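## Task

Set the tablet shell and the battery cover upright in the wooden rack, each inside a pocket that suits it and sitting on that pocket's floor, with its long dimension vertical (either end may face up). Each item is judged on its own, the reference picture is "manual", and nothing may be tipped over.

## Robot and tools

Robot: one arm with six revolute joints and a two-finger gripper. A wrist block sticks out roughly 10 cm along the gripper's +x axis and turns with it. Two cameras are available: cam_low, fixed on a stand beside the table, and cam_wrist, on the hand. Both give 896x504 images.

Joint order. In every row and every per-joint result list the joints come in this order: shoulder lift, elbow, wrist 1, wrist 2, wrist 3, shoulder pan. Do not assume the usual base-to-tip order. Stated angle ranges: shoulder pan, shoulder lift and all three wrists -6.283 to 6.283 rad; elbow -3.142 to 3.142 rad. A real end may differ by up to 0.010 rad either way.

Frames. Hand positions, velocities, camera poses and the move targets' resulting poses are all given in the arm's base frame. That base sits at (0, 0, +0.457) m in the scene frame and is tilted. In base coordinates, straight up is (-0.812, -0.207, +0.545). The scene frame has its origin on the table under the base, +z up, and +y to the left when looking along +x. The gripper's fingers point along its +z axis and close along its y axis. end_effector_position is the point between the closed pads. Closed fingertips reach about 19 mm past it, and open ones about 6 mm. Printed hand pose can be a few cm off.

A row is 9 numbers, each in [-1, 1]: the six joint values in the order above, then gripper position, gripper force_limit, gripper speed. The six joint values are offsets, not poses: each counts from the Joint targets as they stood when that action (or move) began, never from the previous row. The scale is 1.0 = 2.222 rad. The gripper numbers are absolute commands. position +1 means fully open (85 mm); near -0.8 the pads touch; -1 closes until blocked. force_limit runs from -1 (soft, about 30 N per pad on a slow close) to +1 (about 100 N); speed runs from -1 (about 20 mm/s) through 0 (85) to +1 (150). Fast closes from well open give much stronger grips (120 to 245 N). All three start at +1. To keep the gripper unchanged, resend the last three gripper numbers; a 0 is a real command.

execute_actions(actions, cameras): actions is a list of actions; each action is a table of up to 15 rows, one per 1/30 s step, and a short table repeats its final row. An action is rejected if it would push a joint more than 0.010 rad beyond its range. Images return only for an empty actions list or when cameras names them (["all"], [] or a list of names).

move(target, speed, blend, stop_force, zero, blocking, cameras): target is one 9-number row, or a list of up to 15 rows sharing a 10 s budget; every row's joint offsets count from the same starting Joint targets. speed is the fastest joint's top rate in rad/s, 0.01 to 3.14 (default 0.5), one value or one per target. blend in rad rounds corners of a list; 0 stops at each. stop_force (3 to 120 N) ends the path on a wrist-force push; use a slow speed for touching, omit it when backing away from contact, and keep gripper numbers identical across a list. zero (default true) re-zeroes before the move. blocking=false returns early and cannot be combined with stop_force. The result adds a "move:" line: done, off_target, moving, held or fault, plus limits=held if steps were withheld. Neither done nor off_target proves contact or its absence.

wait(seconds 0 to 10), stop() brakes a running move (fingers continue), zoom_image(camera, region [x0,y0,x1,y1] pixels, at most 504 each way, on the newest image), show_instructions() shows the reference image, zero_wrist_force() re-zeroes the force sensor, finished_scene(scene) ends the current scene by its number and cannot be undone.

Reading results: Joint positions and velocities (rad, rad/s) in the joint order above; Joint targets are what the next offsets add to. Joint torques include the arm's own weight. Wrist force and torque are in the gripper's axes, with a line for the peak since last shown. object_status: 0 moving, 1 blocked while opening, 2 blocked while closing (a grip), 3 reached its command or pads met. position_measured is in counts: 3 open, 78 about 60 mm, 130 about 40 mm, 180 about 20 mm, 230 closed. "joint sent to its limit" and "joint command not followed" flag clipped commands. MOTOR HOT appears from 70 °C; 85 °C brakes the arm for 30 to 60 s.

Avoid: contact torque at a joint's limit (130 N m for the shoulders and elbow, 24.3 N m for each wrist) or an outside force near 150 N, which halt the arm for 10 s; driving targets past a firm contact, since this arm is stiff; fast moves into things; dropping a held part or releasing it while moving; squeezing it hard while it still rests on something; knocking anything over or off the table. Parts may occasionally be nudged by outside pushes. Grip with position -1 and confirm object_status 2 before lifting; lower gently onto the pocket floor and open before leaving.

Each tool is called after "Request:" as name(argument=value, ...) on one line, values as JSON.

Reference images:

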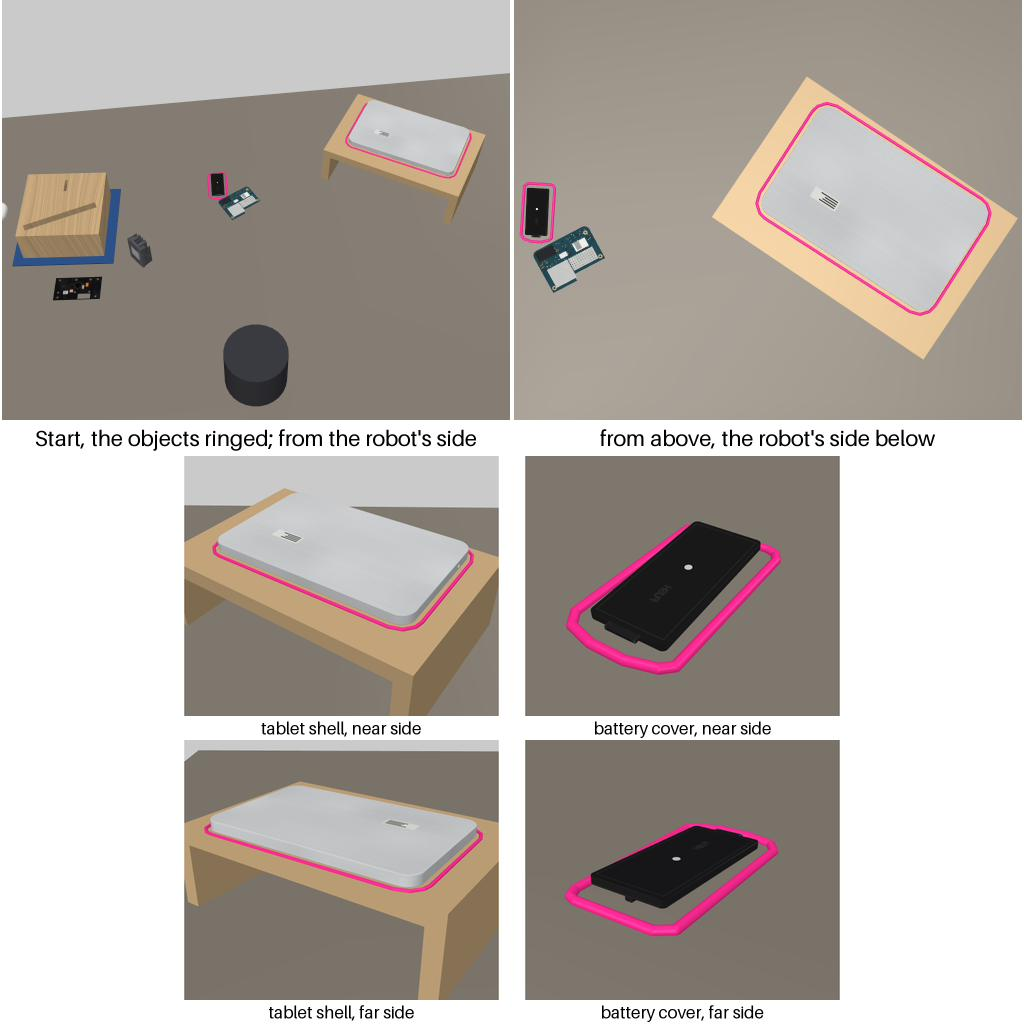

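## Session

Request:
show_instructions()

Request:
execute_actions(actions=[])

Reference images for this scene: manual.

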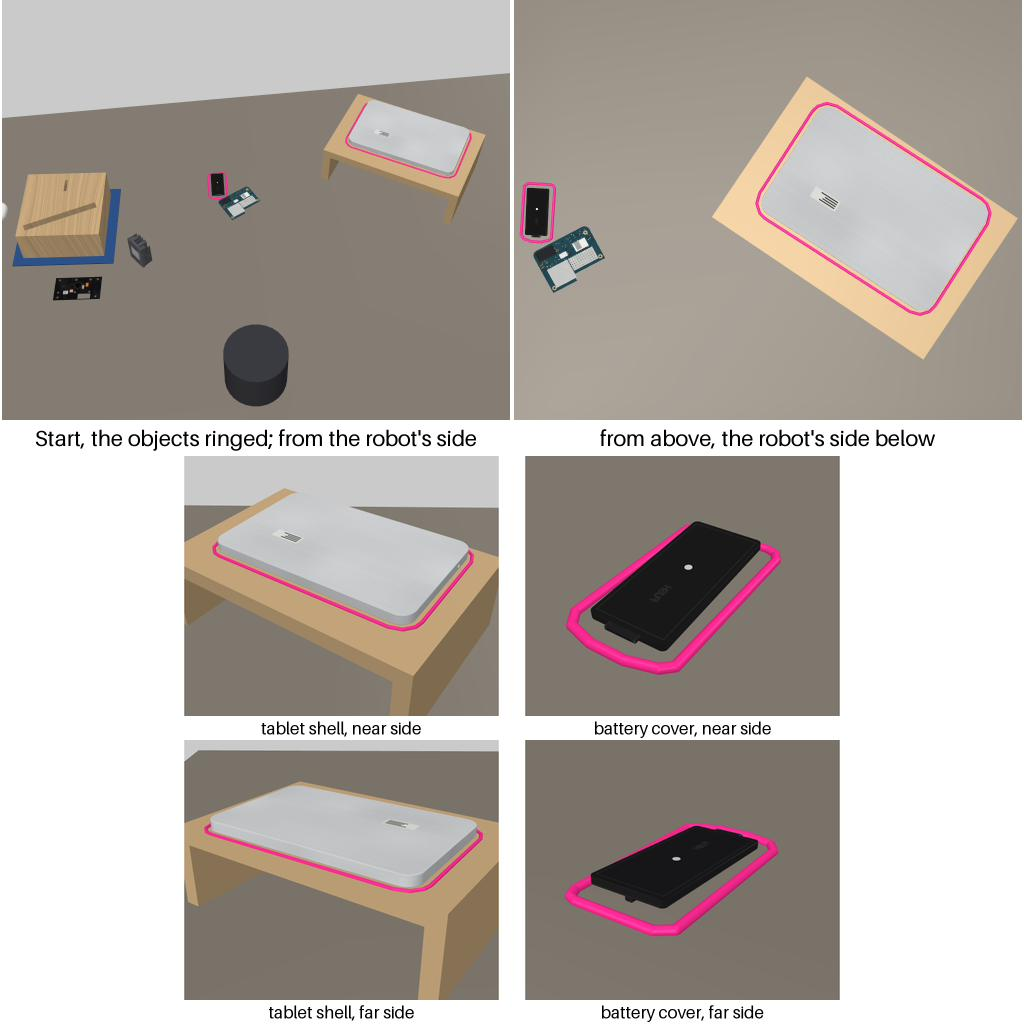

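Scene clock: 0.00 s.
end_effector_position=(+0.3498, +0.1692, +0.2042) position_measured=3 object_status=3 end_effector_quat_wxyz=(-0.324, -0.101, +0.928, -0.155)
Joint names: [shoulder lift, elbow, wrist 1, wrist 2, wrist 3, shoulder pan]
Joint positions: [-1.347 1.65 -1.163 -1.779 0.104 0.242]
Joint velocities: within noise
Joint torques (N m): no reading
Motor temperatures (°C): [35 30 36 46 38 37]
Wrist force (N): no reading
Wrist torque (N m): no reading
Wrist force, peak (N): no reading
Joint targets: [-1.347 1.650 -1.163 -1.779 0.104 0.242]
Tool commands: gripper/position=+1.0 gripper/force_limit=+1.0 gripper/speed=+1.0
camera_calibration:
cam_wrist: T_world_to_cam=[[-0.273604, 0.937285, -0.215958, -0.00933376], [0.925028, 0.19489, -0.326098, -0.277527], [-0.263559, -0.288989, -0.920338, 0.459738], [0, 0, 0, 1]] pos_world=[0.375335, 0.195695, 0.330598]

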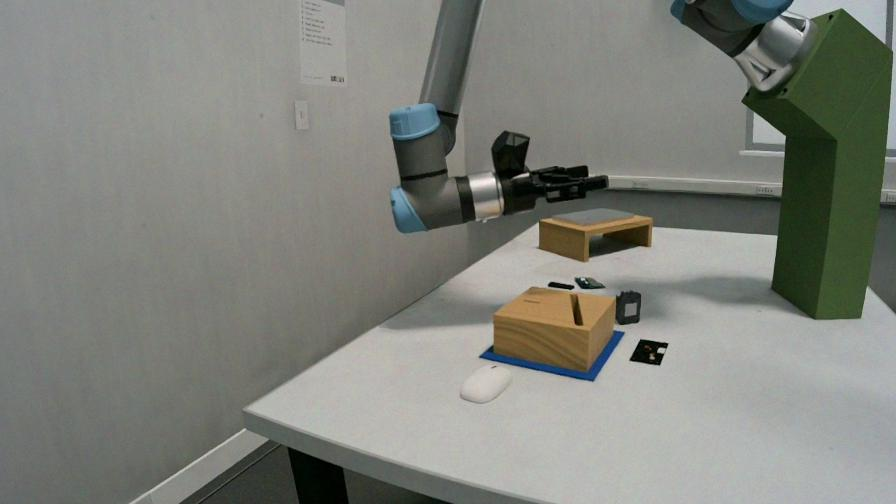

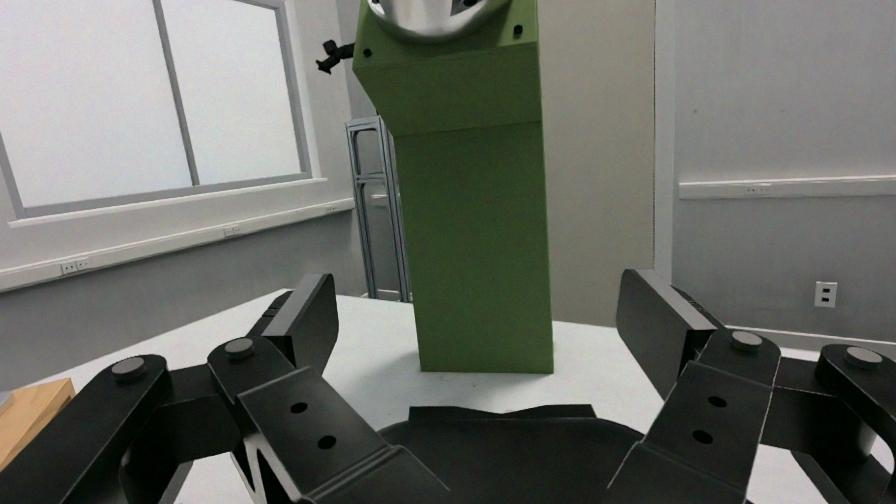

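Request:
zoom_image(camera="cam_low", region=[440, 180, 700, 410])

Request:
zoom_image(camera="cam_low", region=[520, 190, 680, 310])

Scaled by 1.938.

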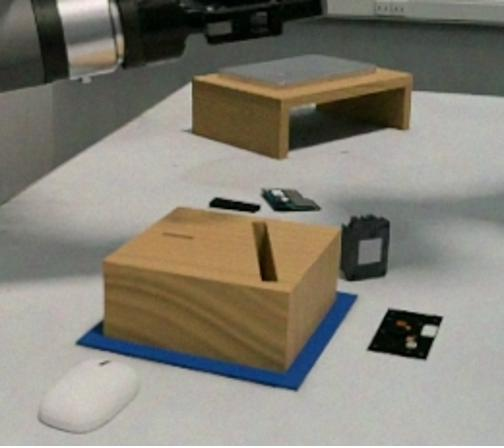

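Scaled by 3.150.

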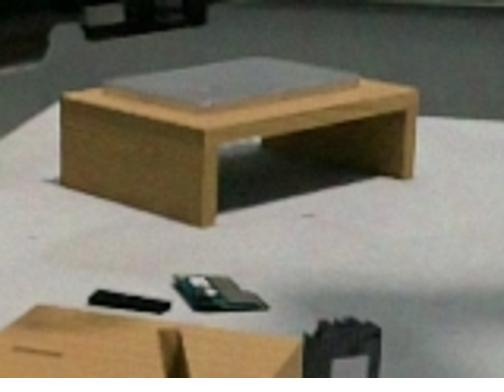

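Request:
move(target=[-0.0914,0.126,0.2219,0.5441,0.0072,-0.0441,1,0.3,-1], speed=0.8)

Request:
move(target=[[-0.0936,0.1238,0.2259,0.5482,0.009,-0.0441,1,0.3,-1],[-0.1449,0.158,0.3983,0.7979,-0.0207,-0.1517,1,0.3,-1]], speed=0.8, blend=[0.15,0], cameras=["all"])

Scene clock: 21.93 s.
end_effector_position=(+0.2157, +0.3846, +0.3067) position_measured=3 object_status=3 end_effector_quat_wxyz=(-0.570, +0.278, +0.707, +0.312)
Joint names: [shoulder lift, elbow, wrist 1, wrist 2, wrist 3, shoulder pan]
Joint positions: [-1.55 1.93 -0.67 -0.57 0.12 0.144]
Joint torques (N m): [-28.93 -11.55 1.17 0.12 0.49 23.25]
Wrist force (N): [-1.1 -1.0 1.1]
Wrist torque (N m): [-0.28 0.25 -0.13]
Wrist force, peak (N): [-1.1 -1.2 1.2]
Joint targets: [-1.550 1.930 -0.670 -0.570 0.120 0.144]
move: done

Scene clock: 24.70 s.
end_effector_position=(+0.4065, +0.1506, +0.1914) position_measured=3 object_status=3 end_effector_quat_wxyz=(-0.136, +0.878, -0.034, +0.457)
Joint names: [shoulder lift, elbow, wrist 1, wrist 2, wrist 3, shoulder pan]
Joint positions: [-1.872 2.281 0.214 1.203 0.074 -0.193]
Joint torques (N m): [-16.26 -10.62 2.58 1.69 1.99 14.81]
Wrist force (N): [-1.1 2.3 -0.1]
Wrist torque (N m): [0.03 0.48 0.29]
Wrist force, peak (N): [-1.7 4.3 -0.6]
Joint targets: [-1.872 2.281 0.215 1.203 0.074 -0.193]
move: done
camera_calibration:
cam_wrist: T_world_to_cam=[[0.0492473, -0.962693, -0.266078, 0.185369], [-0.830466, 0.108534, -0.546395, 0.43838], [0.554889, 0.247877, -0.794138, 0.0197967], [0, 0, 0, 1]] pos_world=[0.343945, 0.125967, 0.304572]

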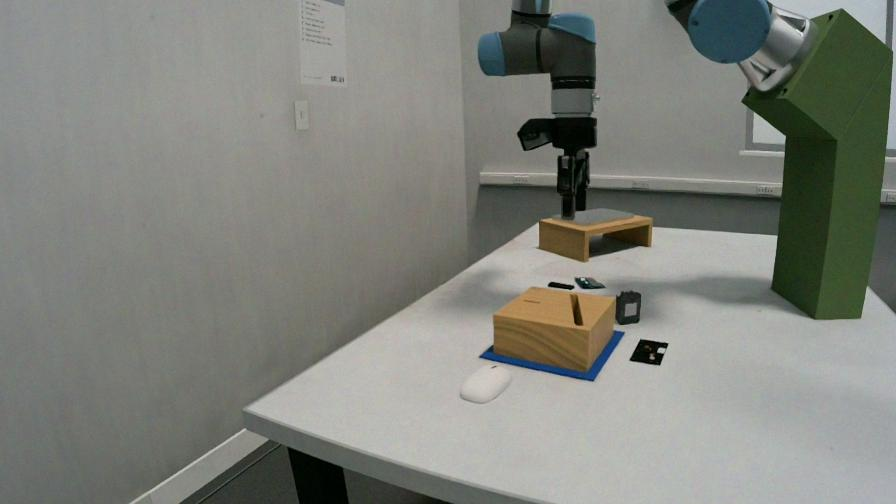

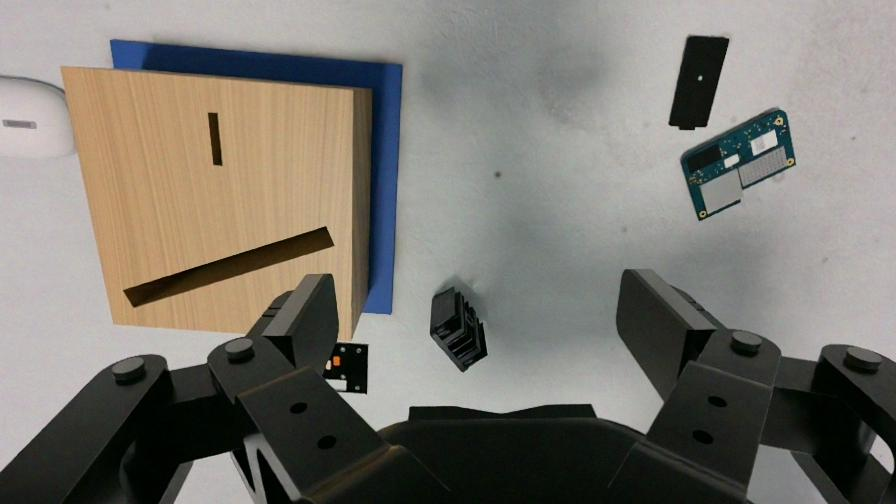

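Request:
zoom_image(camera="cam_wrist", region=[640, 20, 820, 230])

Request:
zoom_image(camera="cam_wrist", region=[60, 30, 420, 350])

Scaled by 2.400.

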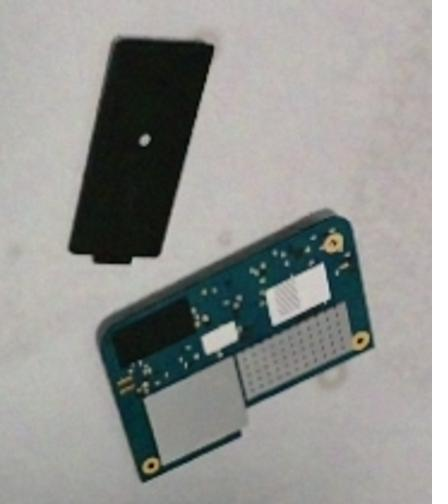

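Scaled by 1.400.

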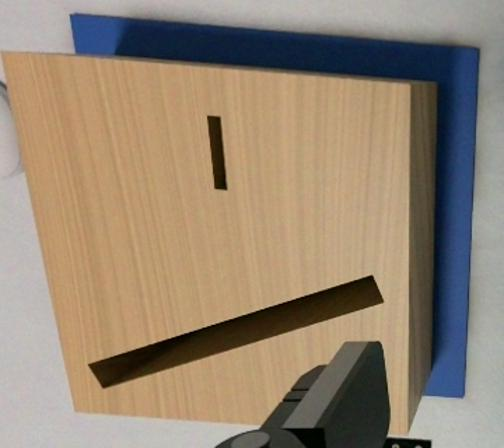

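Request:
move(target=[0.3143,-0.2909,0.4568,-0.2792,-0.6572,-0.5428,1,0.3,-1], speed=0.8, cameras=["cam_wrist"])

Scene clock: 33.87 s.
end_effector_position=(+0.4112, -0.3342, +0.2514) position_measured=3 object_status=3 end_effector_quat_wxyz=(-0.136, +0.879, -0.034, +0.456)
Joint names: [shoulder lift, elbow, wrist 1, wrist 2, wrist 3, shoulder pan]
Joint positions: [-1.174 1.635 1.229 0.583 -1.386 -1.399]
Joint torques (N m): [-20.28 -7.4 1.7 0.66 -1.23 -42.86]
Wrist force (N): [-1.0 1.9 0.0]
Wrist torque (N m): [-0.04 0.42 0.15]
Wrist force, peak (N): [-1.2 4.7 -2.1]
Joint targets: [-1.174 1.635 1.230 0.583 -1.387 -1.399]
move: done
camera_calibration:
cam_wrist: T_world_to_cam=[[0.0484878, -0.962639, -0.266413, -0.265281], [-0.831664, 0.108805, -0.544515, 0.527749], [0.553158, 0.247968, -0.795316, 0.186075], [0, 0, 0, 1]] pos_world=[0.348844, -0.358932, 0.364681]
Images, in order (width x height): cam_wrist 896x504.

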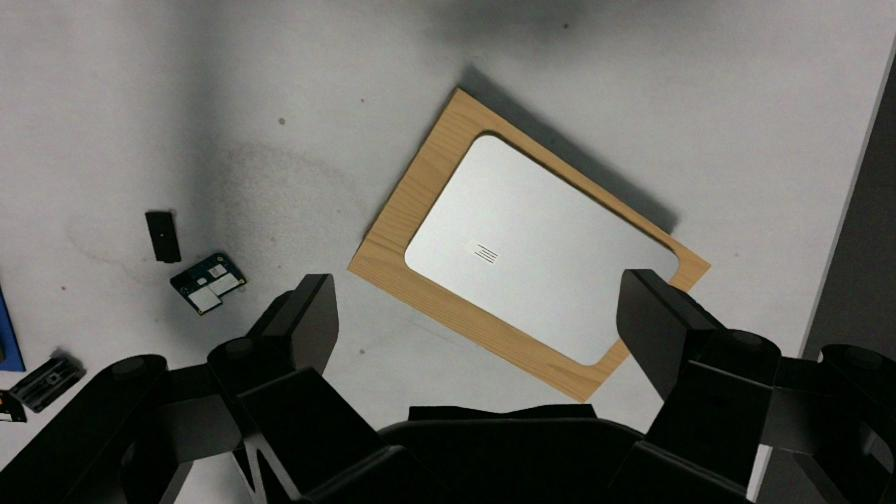

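Request:
zoom_image(camera="cam_wrist", region=[330, 70, 730, 410])

Scaled by 1.260.

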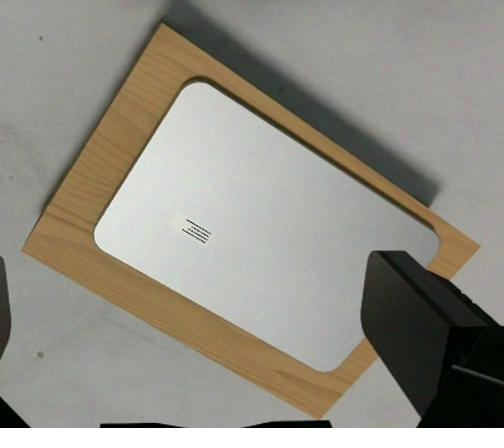

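Request:
move(target=[0.0469,-0.1012,-0.0645,0.2611,0.4564,0.4422,-0.02,0.3,-0.5], speed=0.7, cameras=["cam_wrist"])

Scene clock: 59.00 s.
end_effector_position=(+0.5608, +0.0092, +0.1564) position_measured=131 object_status=3 end_effector_quat_wxyz=(-0.159, +0.977, -0.007, +0.143)
Joint names: [shoulder lift, elbow, wrist 1, wrist 2, wrist 3, shoulder pan]
Joint positions: [-1.069 1.41 1.086 1.163 -0.373 -0.416]
Joint torques (N m): [-53.74 5 5.19 0.02 1.28 -1.33]
Wrist force (N): [-1.3 1.6 0.2]
Wrist torque (N m): [0.04 0.64 0.47]
Wrist force, peak (N): [-1.6 3.5 -2.4]
Joint targets: [-1.069 1.410 1.086 1.163 -0.372 -0.416]
move: done
camera_calibration:
cam_wrist: T_world_to_cam=[[0.0216704, -0.953264, -0.30136, 0.0531399], [-0.99679, -0.0438386, 0.0669925, 0.561464], [-0.0770728, 0.298941, -0.951154, 0.319972], [0, 0, 0, 1]] pos_world=[0.583171, -0.0203827, 0.282743]
Images, in order (width x height): cam_wrist 896x504.

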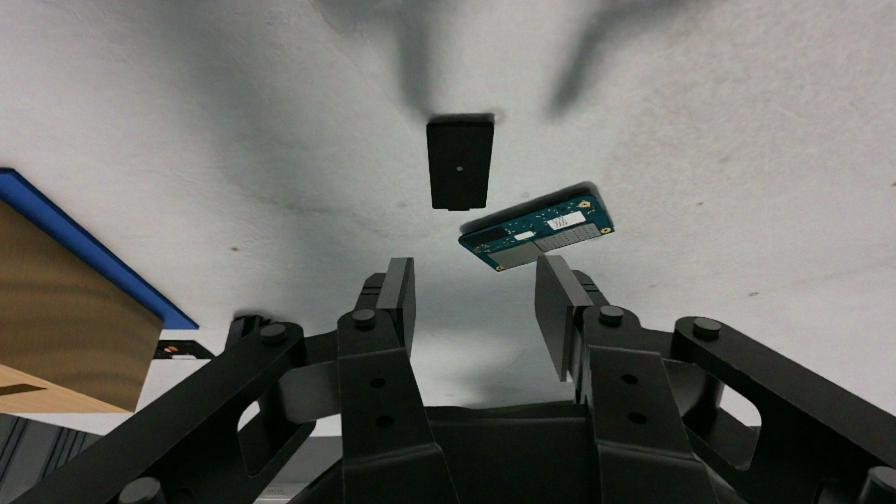

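Request:
zoom_image(camera="cam_wrist", region=[400, 90, 520, 230])

Scaled by 3.600.

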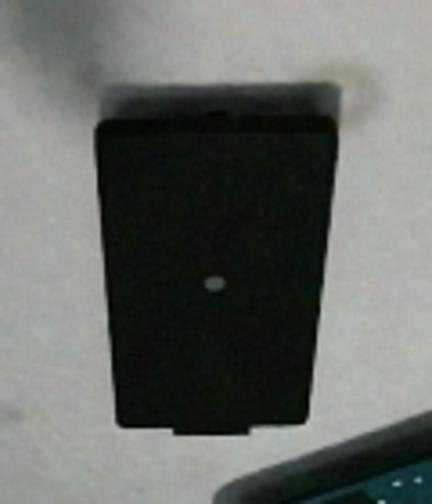

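Request:
move(target=[0.0334,-0.0294,-0.017,0.0113,0.0166,0.0241,-0.02,0.3,-0.5], speed=0.1, stop_force=6, cameras=["cam_wrist"])

Request:
zoom_image(camera="cam_wrist", region=[380, 120, 560, 300])

Scene clock: 67.30 s.
end_effector_position=(+0.5887, +0.0218, +0.1328) position_measured=131 object_status=3 end_effector_quat_wxyz=(-0.149, +0.978, +0.003, +0.144)
Joint names: [shoulder lift, elbow, wrist 1, wrist 2, wrist 3, shoulder pan]
Joint positions: [-0.995 1.345 1.049 1.188 -0.336 -0.363]
Joint torques (N m): [-54.78 6.15 5.27 -1.73 -1.73 -23.03]
Wrist force (N): [-1.2 1.6 0.1]
Wrist torque (N m): [0.03 0.59 0.30]
Wrist force, peak (N): [-2.1 1.8 -0.4]
Joint targets: [-0.995 1.345 1.049 1.188 -0.336 -0.363]
move: done
camera_calibration:
cam_wrist: T_world_to_cam=[[0.038668, -0.959641, -0.278556, 0.044548], [-0.996371, -0.0581805, 0.0621228, 0.592114], [-0.0758221, 0.275143, -0.958409, 0.296584], [0, 0, 0, 1]] pos_world=[0.610731, -0.00440362, 0.259874]
Images, in order (width x height): cam_wrist 896x504.

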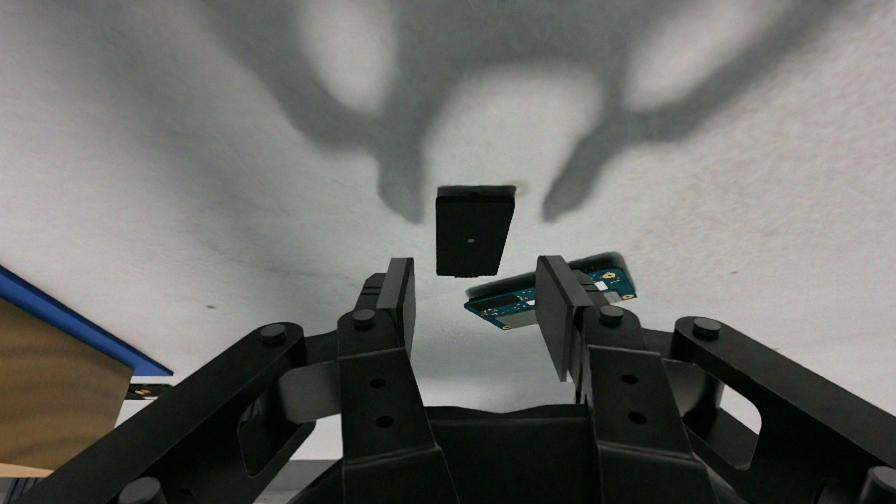

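Scaled by 2.800.

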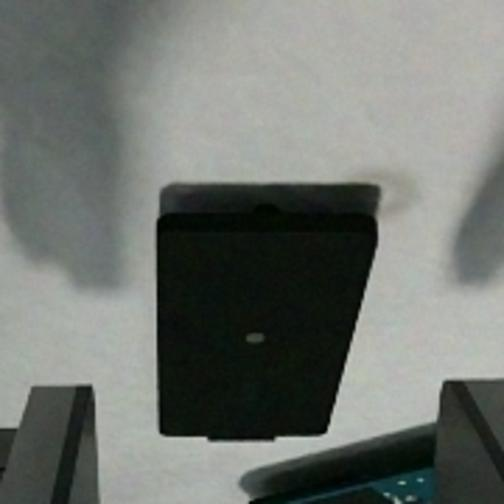

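Request:
move(target=[0.0254,-0.0264,-0.0031,0.0018,0.0108,0.0102,-0.02,0.3,-0.5], speed=0.02, stop_force=3, cameras=["cam_wrist"])

Request:
zoom_image(camera="cam_wrist", region=[380, 180, 580, 340])

Scene clock: 74.50 s.
end_effector_position=(+0.6030, +0.0252, +0.1232) position_measured=131 object_status=3 end_effector_quat_wxyz=(-0.149, +0.978, +0.003, +0.144)
Joint names: [shoulder lift, elbow, wrist 1, wrist 2, wrist 3, shoulder pan]
Joint positions: [-0.955 1.303 1.044 1.191 -0.319 -0.347]
Joint torques (N m): [-55.15 4.31 2.5 -1.7 -1.67 -22.48]
Wrist force (N): [-2.5 1.2 -0.7]
Wrist torque (N m): [0.03 0.63 0.30]
Wrist force, peak (N): [-9.3 1.8 -14.8]
Joint targets: [-0.955 1.303 1.044 1.191 -0.319 -0.347]
move: contact; the shoulder lift is farthest, 0.017 rad from its target
camera_calibration:
cam_wrist: T_world_to_cam=[[0.0386959, -0.959641, -0.278554, 0.0445974], [-0.996378, -0.0581796, 0.0620192, 0.60708], [-0.0757223, 0.275145, -0.958416, 0.28756], [0, 0, 0, 1]] pos_world=[0.62493, -0.00100362, 0.250374]
Images, in order (width x height): cam_wrist 896x504.

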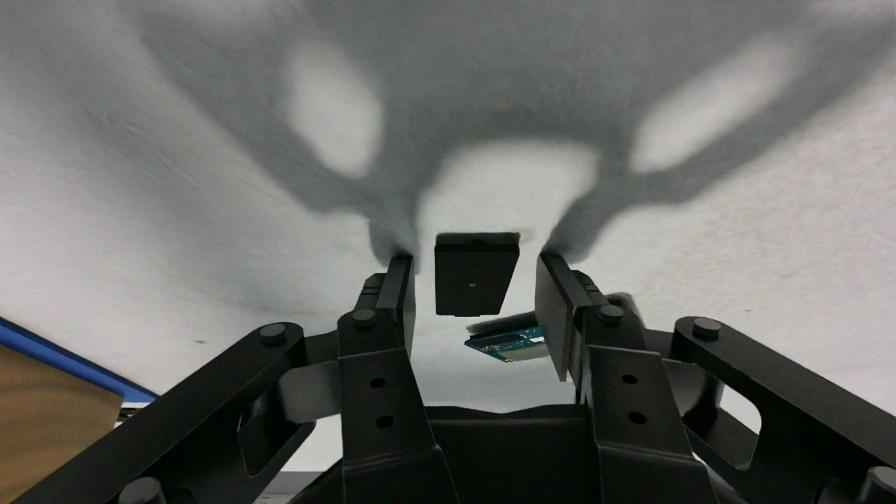

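Scaled by 2.520.

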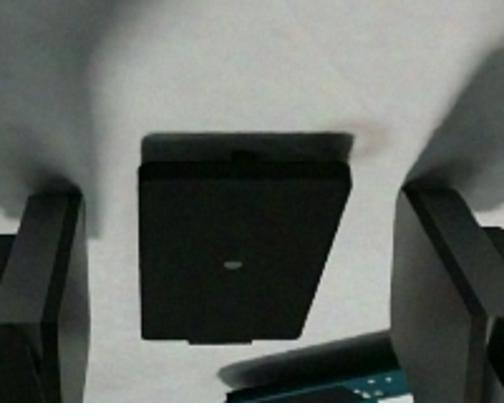

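Request:
move(target=[-0.00153,0.00158,0.00018,-0.0001,-0.00063,-0.00063,-0.02,0.3,-0.5], speed=0.02)

Request:
move(target=[0,0,0,0,0,0,-1,-0.4,-1], cameras=["cam_wrist"])

Request:
zoom_image(camera="cam_wrist", region=[380, 180, 580, 340])

Scene clock: 78.17 s.
end_effector_position=(+0.6017, +0.0249, +0.1241) position_measured=131 object_status=3 end_effector_quat_wxyz=(-0.149, +0.978, +0.003, +0.144)
Joint names: [shoulder lift, elbow, wrist 1, wrist 2, wrist 3, shoulder pan]
Joint positions: [-0.959 1.307 1.044 1.191 -0.32 -0.348]
Joint torques (N m): [-50.85 2.29 5.17 -1.8 -1.65 -19.57]
Wrist force (N): [-1.1 1.9 0.3]
Wrist torque (N m): [0.08 0.58 0.45]
Wrist force, peak (N): [-2.6 1.6 -0.5]
Joint targets: [-0.959 1.307 1.044 1.191 -0.320 -0.348]
move: done

Scene clock: 79.27 s.
end_effector_position=(+0.6018, +0.0248, +0.1241) position_measured=172 object_status=0 end_effector_quat_wxyz=(-0.149, +0.978, +0.003, +0.144)
Joint names: [shoulder lift, elbow, wrist 1, wrist 2, wrist 3, shoulder pan]
Joint positions: [-0.959 1.307 1.044 1.191 -0.32 -0.348]
Joint torques (N m): [-32.77 -11.81 4.31 -1.37 0.84 -13.12]
Wrist force (N): [-3.5 2.1 -4.2]
Wrist torque (N m): [0.07 0.65 0.45]
Wrist force, peak (N): [-3.4 2.4 -4.3]
Joint targets: [-0.959 1.307 1.044 1.191 -0.320 -0.348]
move: done
camera_calibration:
cam_wrist: T_world_to_cam=[[0.0386007, -0.959646, -0.278548, 0.0446649], [-0.996381, -0.0580883, 0.0620472, 0.605807], [-0.0757237, 0.275145, -0.958416, 0.288415], [0, 0, 0, 1]] pos_world=[0.623731, -0.00130325, 0.251274]
Images, in order (width x height): cam_wrist 896x504.

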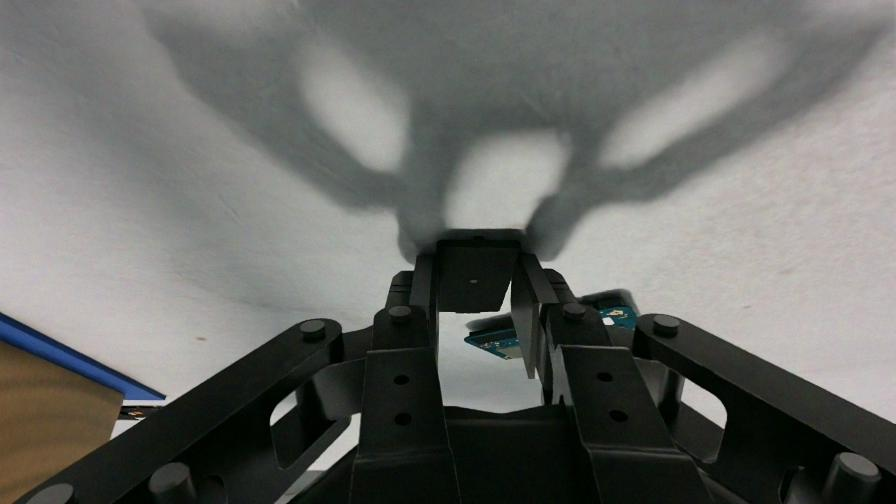

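Scaled by 2.520.

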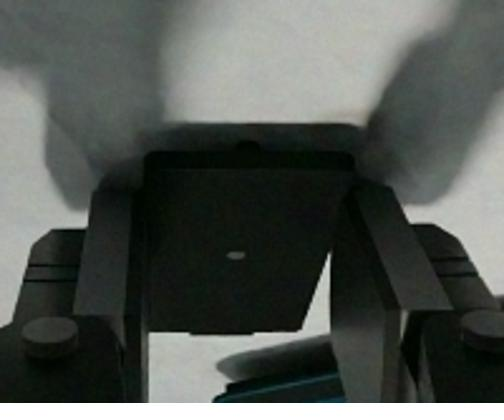

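Request:
wait(seconds=0.5)

Scene clock: 80.23 s.
end_effector_position=(+0.6018, +0.0248, +0.1241) position_measured=172 object_status=2 end_effector_quat_wxyz=(-0.149, +0.978, +0.003, +0.144)
Joint names: [shoulder lift, elbow, wrist 1, wrist 2, wrist 3, shoulder pan]
Joint positions: [-0.959 1.307 1.044 1.191 -0.32 -0.348]
Joint torques (N m): [-31.97 -12.12 2.53 -0.96 1.03 -4.6]
Wrist force (N): [-3.8 2.1 -4.0]
Wrist torque (N m): [0.07 0.67 0.45]
Wrist force, peak (N): [-3.8 2.3 -4.0]
Joint targets: [-0.959 1.307 1.044 1.191 -0.320 -0.348]
Tool commands: gripper/position=-1.0 gripper/force_limit=-0.4 gripper/speed=-1.0
wait: 0.50 s; at rest from the start

Request:
move(target=[-0.0254,0.0264,0.0031,-0.0018,-0.0108,-0.0102,-1,-0.4,-1], speed=0.04, cameras=["cam_wrist"])

Request:
zoom_image(camera="cam_wrist", region=[380, 180, 580, 340])

Scene clock: 82.63 s.
end_effector_position=(+0.5813, +0.0203, +0.1374) position_measured=172 object_status=2 end_effector_quat_wxyz=(-0.149, +0.978, +0.003, +0.144)
Joint names: [shoulder lift, elbow, wrist 1, wrist 2, wrist 3, shoulder pan]
Joint positions: [-1.016 1.366 1.051 1.187 -0.344 -0.371]
Joint torques (N m): [-33.38 -11.15 4.43 -1.41 -0.12 -11.2]
Wrist force (N): [-1.4 1.7 0.5]
Wrist torque (N m): [0.05 0.63 0.45]
Wrist force, peak (N): [-3.7 2.2 -4.2]
Joint targets: [-1.015 1.365 1.051 1.187 -0.344 -0.371]
move: done
camera_calibration:
cam_wrist: T_world_to_cam=[[0.0385654, -0.95962, -0.278642, 0.0447888], [-0.996375, -0.0580875, 0.0621452, 0.584359], [-0.0758214, 0.275235, -0.958382, 0.300934], [0, 0, 0, 1]] pos_world=[0.603331, -0.00590338, 0.264575]
Images, in order (width x height): cam_wrist 896x504.

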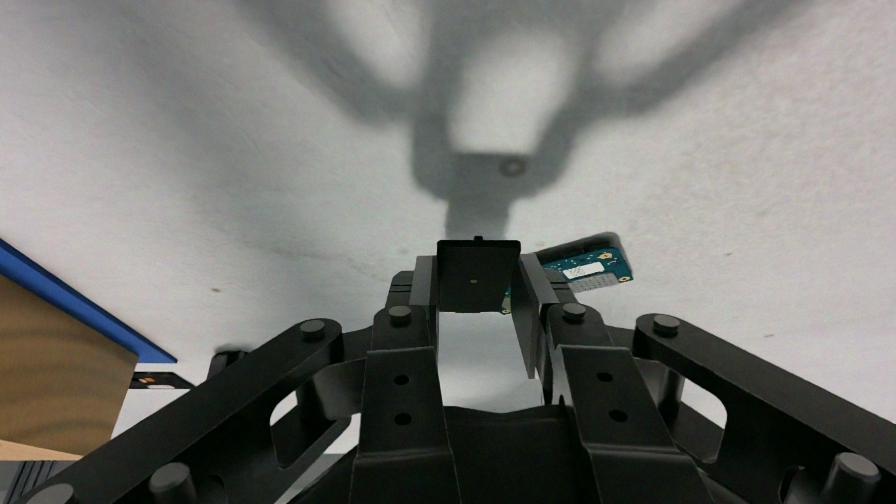

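Scaled by 2.520.

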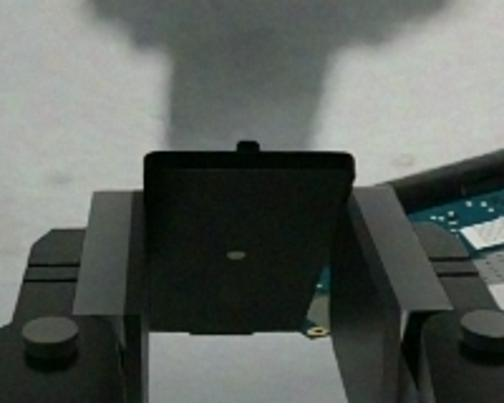

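Request:
move(target=[[-0.061,0.0633,0.0075,-0.0043,-0.0258,-0.0244,-1,-0.4,-1],[-0.2453,0.1809,-0.1845,-0.2156,-0.1845,0.0171,-1,-0.4,-1],[-0.2261,0.372,-0.6245,-0.4432,-0.3877,0.0212,-1,-0.4,-1]], speed=[0.15,0.4,0.4], blend=[0.05,0.15,0], cameras=["all"])

Scene clock: 94.83 s.
end_effector_position=(+0.4491, +0.2555, +0.2308) position_measured=172 object_status=2 end_effector_quat_wxyz=(-0.062, +0.416, +0.600, +0.680)
Joint names: [shoulder lift, elbow, wrist 1, wrist 2, wrist 3, shoulder pan]
Joint positions: [-1.517 2.192 -0.336 0.202 -1.205 -0.324]
Joint torques (N m): [-37.55 -4.17 1.13 -0.92 1.05 9.68]
Wrist force (N): [-0.6 1.6 -0.1]
Wrist torque (N m): [0.00 0.16 -0.07]
Wrist force, peak (N): [-1.8 2.7 0.2]
Joint targets: [-1.518 2.192 -0.337 0.202 -1.205 -0.324]
move: done
camera_calibration:
cam_wrist: T_world_to_cam=[[0.580734, -0.287369, 0.761687, -0.35381], [0.423655, -0.692272, -0.584188, 0.133958], [0.695172, 0.66195, -0.280281, -0.2859], [0, 0, 0, 1]] pos_world=[0.347467, 0.180313, 0.267617]

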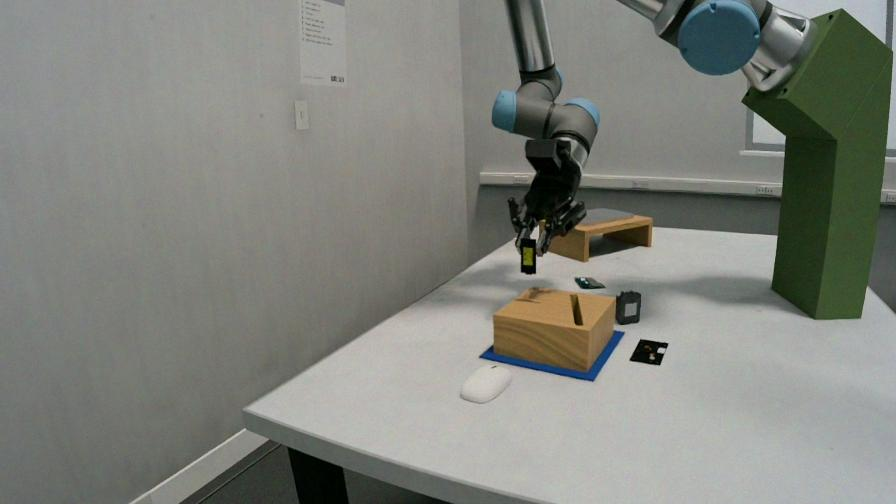

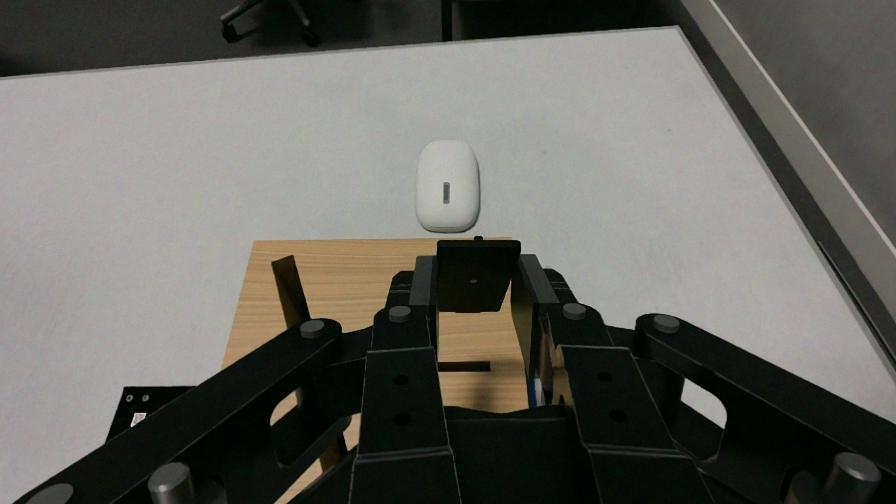

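Request:
zoom_image(camera="cam_wrist", region=[410, 220, 540, 400])

Scaled by 2.800.

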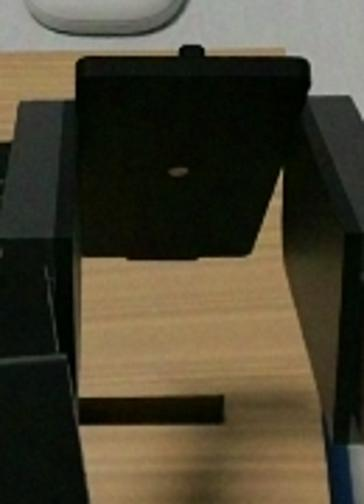

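Request:
move(target=[0.0391,-0.0173,-0.0508,0.0211,0.0298,0.0222,-1,-0.4,-1], speed=0.06, stop_force=3, cameras=["cam_wrist"])

Request:
zoom_image(camera="cam_wrist", region=[410, 220, 540, 400])

Scene clock: 104.70 s.
end_effector_position=(+0.4766, +0.2631, +0.2108) position_measured=172 object_status=2 end_effector_quat_wxyz=(-0.062, +0.416, +0.600, +0.680)
Joint names: [shoulder lift, elbow, wrist 1, wrist 2, wrist 3, shoulder pan]
Joint positions: [-1.431 2.153 -0.449 0.249 -1.139 -0.274]
Joint torques (N m): [-45.01 11.84 4.25 -4.03 -1.85 -8.07]
Wrist force (N): [-0.3 1.6 -0.2]
Wrist torque (N m): [0.00 0.14 -0.07]
Wrist force, peak (N): [-0.6 1.9 -0.1]
Joint targets: [-1.431 2.153 -0.449 0.249 -1.139 -0.274]
move: done
camera_calibration:
cam_wrist: T_world_to_cam=[[0.580529, -0.287208, 0.761904, -0.352371], [0.424024, -0.692193, -0.584014, 0.115688], [0.695118, 0.662103, -0.280055, -0.315718], [0, 0, 0, 1]] pos_world=[0.374969, 0.187913, 0.247617]
Images, in order (width x height): cam_wrist 896x504.

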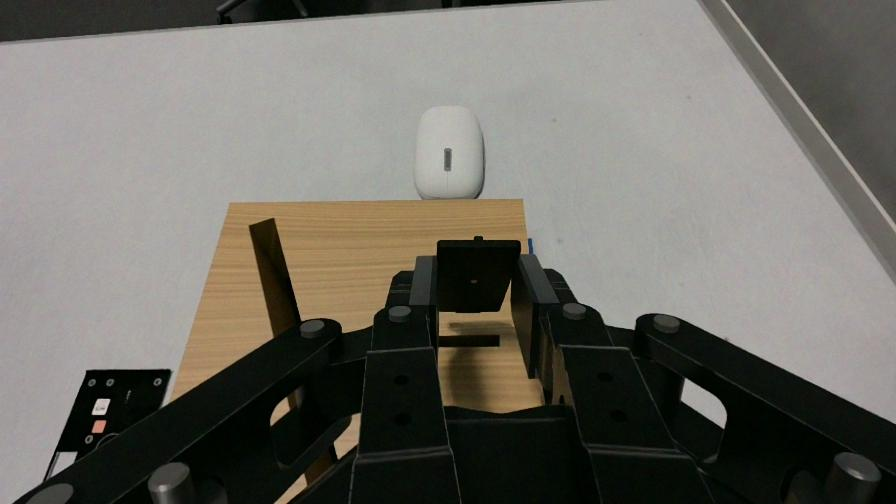

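Scaled by 2.800.

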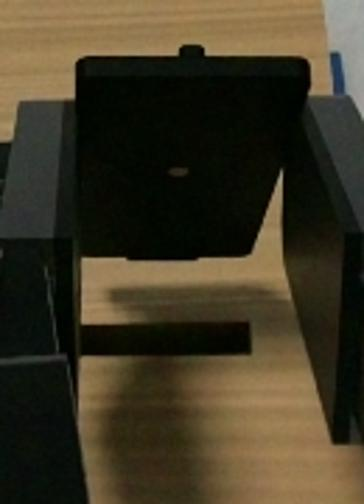

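Request:
move(target=[0.0089,-0.004,-0.0116,0.0048,0.0068,0.0051,-1,-0.4,-1], speed=0.03, stop_force=3, cameras=["cam_wrist"])

Request:
zoom_image(camera="cam_wrist", region=[410, 220, 540, 400])

Scene clock: 110.30 s.
end_effector_position=(+0.4828, +0.2653, +0.2062) position_measured=172 object_status=2 end_effector_quat_wxyz=(-0.062, +0.415, +0.600, +0.681)
Joint names: [shoulder lift, elbow, wrist 1, wrist 2, wrist 3, shoulder pan]
Joint positions: [-1.411 2.145 -0.475 0.26 -1.124 -0.263]
Joint torques (N m): [-44.77 12.76 4.36 -3.87 -1.35 -7.64]
Wrist force (N): [-0.3 1.6 -0.1]
Wrist torque (N m): [-0.01 0.13 -0.08]
Wrist force, peak (N): [-0.1 1.9 -0.4]
Joint targets: [-1.411 2.145 -0.475 0.260 -1.124 -0.263]
move: done
camera_calibration:
cam_wrist: T_world_to_cam=[[0.580164, -0.287707, 0.761993, -0.351468], [0.424334, -0.691782, -0.584276, 0.111645], [0.695234, 0.662316, -0.279263, -0.32311], [0, 0, 0, 1]] pos_world=[0.381171, 0.190115, 0.242816]
Images, in order (width x height): cam_wrist 896x504.

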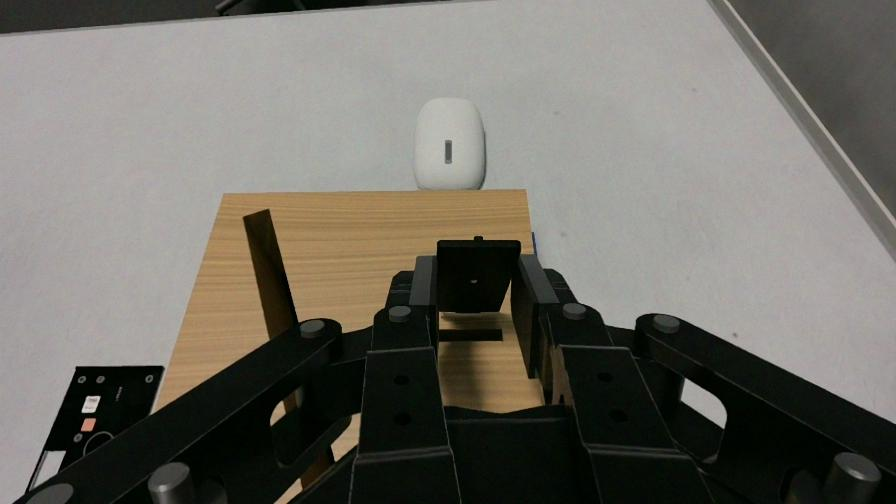

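Scaled by 2.800.

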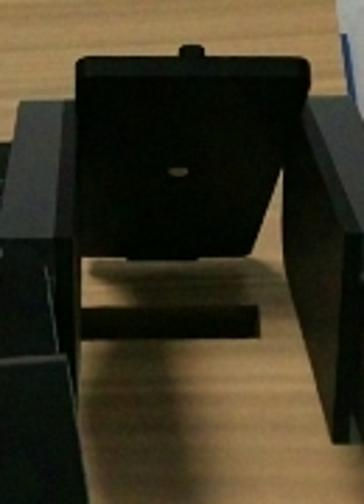

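Request:
move(target=[0.003,0,0.0047,-0.0071,-0.0079,-0.0073,-1,-0.4,-1], speed=0.03, stop_force=3, cameras=["cam_wrist"])

Request:
zoom_image(camera="cam_wrist", region=[410, 220, 540, 400])

Scene clock: 117.00 s.
end_effector_position=(+0.4828, +0.2597, +0.2042) position_measured=172 object_status=2 end_effector_quat_wxyz=(-0.062, +0.415, +0.600, +0.681)
Joint names: [shoulder lift, elbow, wrist 1, wrist 2, wrist 3, shoulder pan]
Joint positions: [-1.404 2.145 -0.465 0.244 -1.142 -0.279]
Joint torques (N m): [-42.64 12.47 -0.23 0.2 1.94 13.11]
Wrist force (N): [-0.2 1.7 -0.2]
Wrist torque (N m): [0.01 0.12 0.10]
Wrist force, peak (N): [-0.1 1.8 -0.1]
Joint targets: [-1.404 2.145 -0.465 0.244 -1.142 -0.279]
move: done
camera_calibration:
cam_wrist: T_world_to_cam=[[0.580363, -0.287633, 0.76187, -0.35172], [0.424339, -0.691689, -0.584382, 0.106599], [0.695065, 0.662445, -0.279377, -0.319797], [0, 0, 0, 1]] pos_world=[0.381171, 0.184415, 0.240915]
Images, in order (width x height): cam_wrist 896x504.

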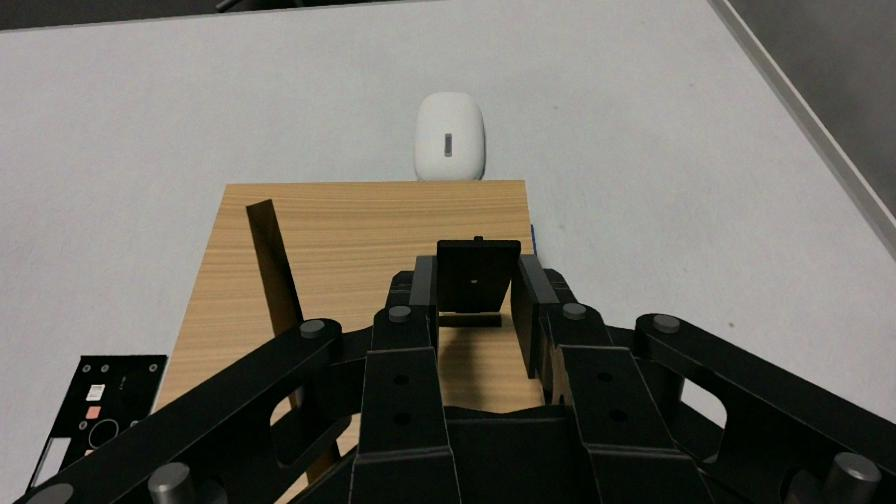

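Scaled by 2.800.

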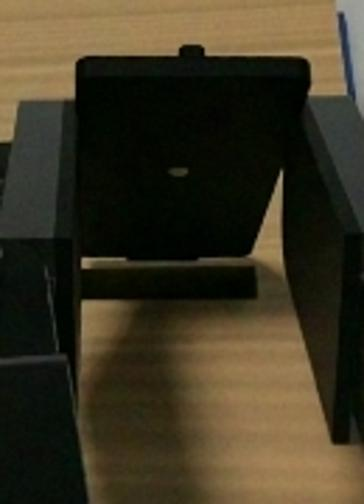

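Request:
move(target=[0.0018,0,0.0027,-0.0041,-0.0046,-0.0043,-1,-0.4,-1], speed=0.03, stop_force=3, cameras=["cam_wrist"])

Request:
zoom_image(camera="cam_wrist", region=[410, 220, 540, 400])

Scene clock: 119.43 s.
end_effector_position=(+0.4829, +0.2563, +0.2031) position_measured=172 object_status=2 end_effector_quat_wxyz=(-0.062, +0.416, +0.600, +0.681)
Joint names: [shoulder lift, elbow, wrist 1, wrist 2, wrist 3, shoulder pan]
Joint positions: [-1.4 2.145 -0.459 0.235 -1.152 -0.289]
Joint torques (N m): [-33.14 11.18 0.24 0.26 1.4 12.28]
Wrist force (N): [-0.5 1.6 -0.2]
Wrist torque (N m): [-0.01 0.16 0.10]
Wrist force, peak (N): [-0.3 1.8 -0.2]
Joint targets: [-1.400 2.145 -0.459 0.235 -1.152 -0.289]
move: done
camera_calibration:
cam_wrist: T_world_to_cam=[[0.580364, -0.287927, 0.761759, -0.351674], [0.424143, -0.69165, -0.584571, 0.103729], [0.695184, 0.662358, -0.279286, -0.317998], [0, 0, 0, 1]] pos_world=[0.38117, 0.181116, 0.239715]
Images, in order (width x height): cam_wrist 896x504.

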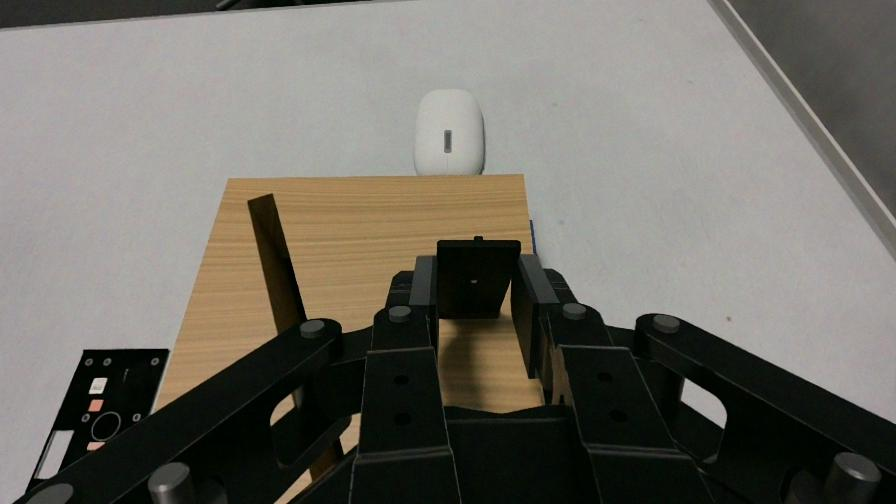

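Scaled by 2.800.

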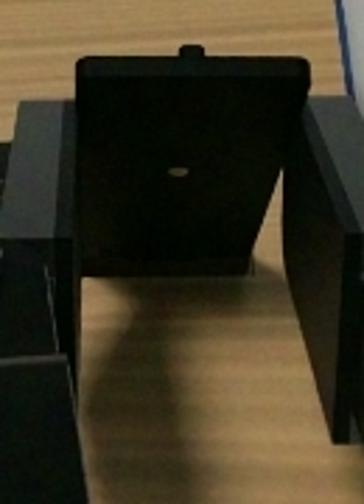

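Request:
move(target=[0.0037,-0.0015,-0.0037,0.0009,0.0015,0.0009,-1,-0.4,-1], speed=0.008, stop_force=3, cameras=["cam_wrist"])

Request:
zoom_image(camera="cam_wrist", region=[430, 280, 520, 350])

speed must be a number from 0.01 to 3.14 (rad/s); nothing of the call was run

Scaled by 5.600.

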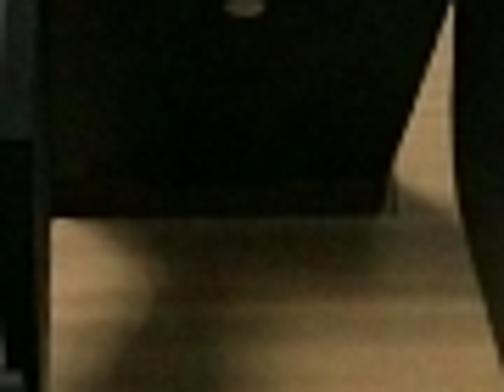

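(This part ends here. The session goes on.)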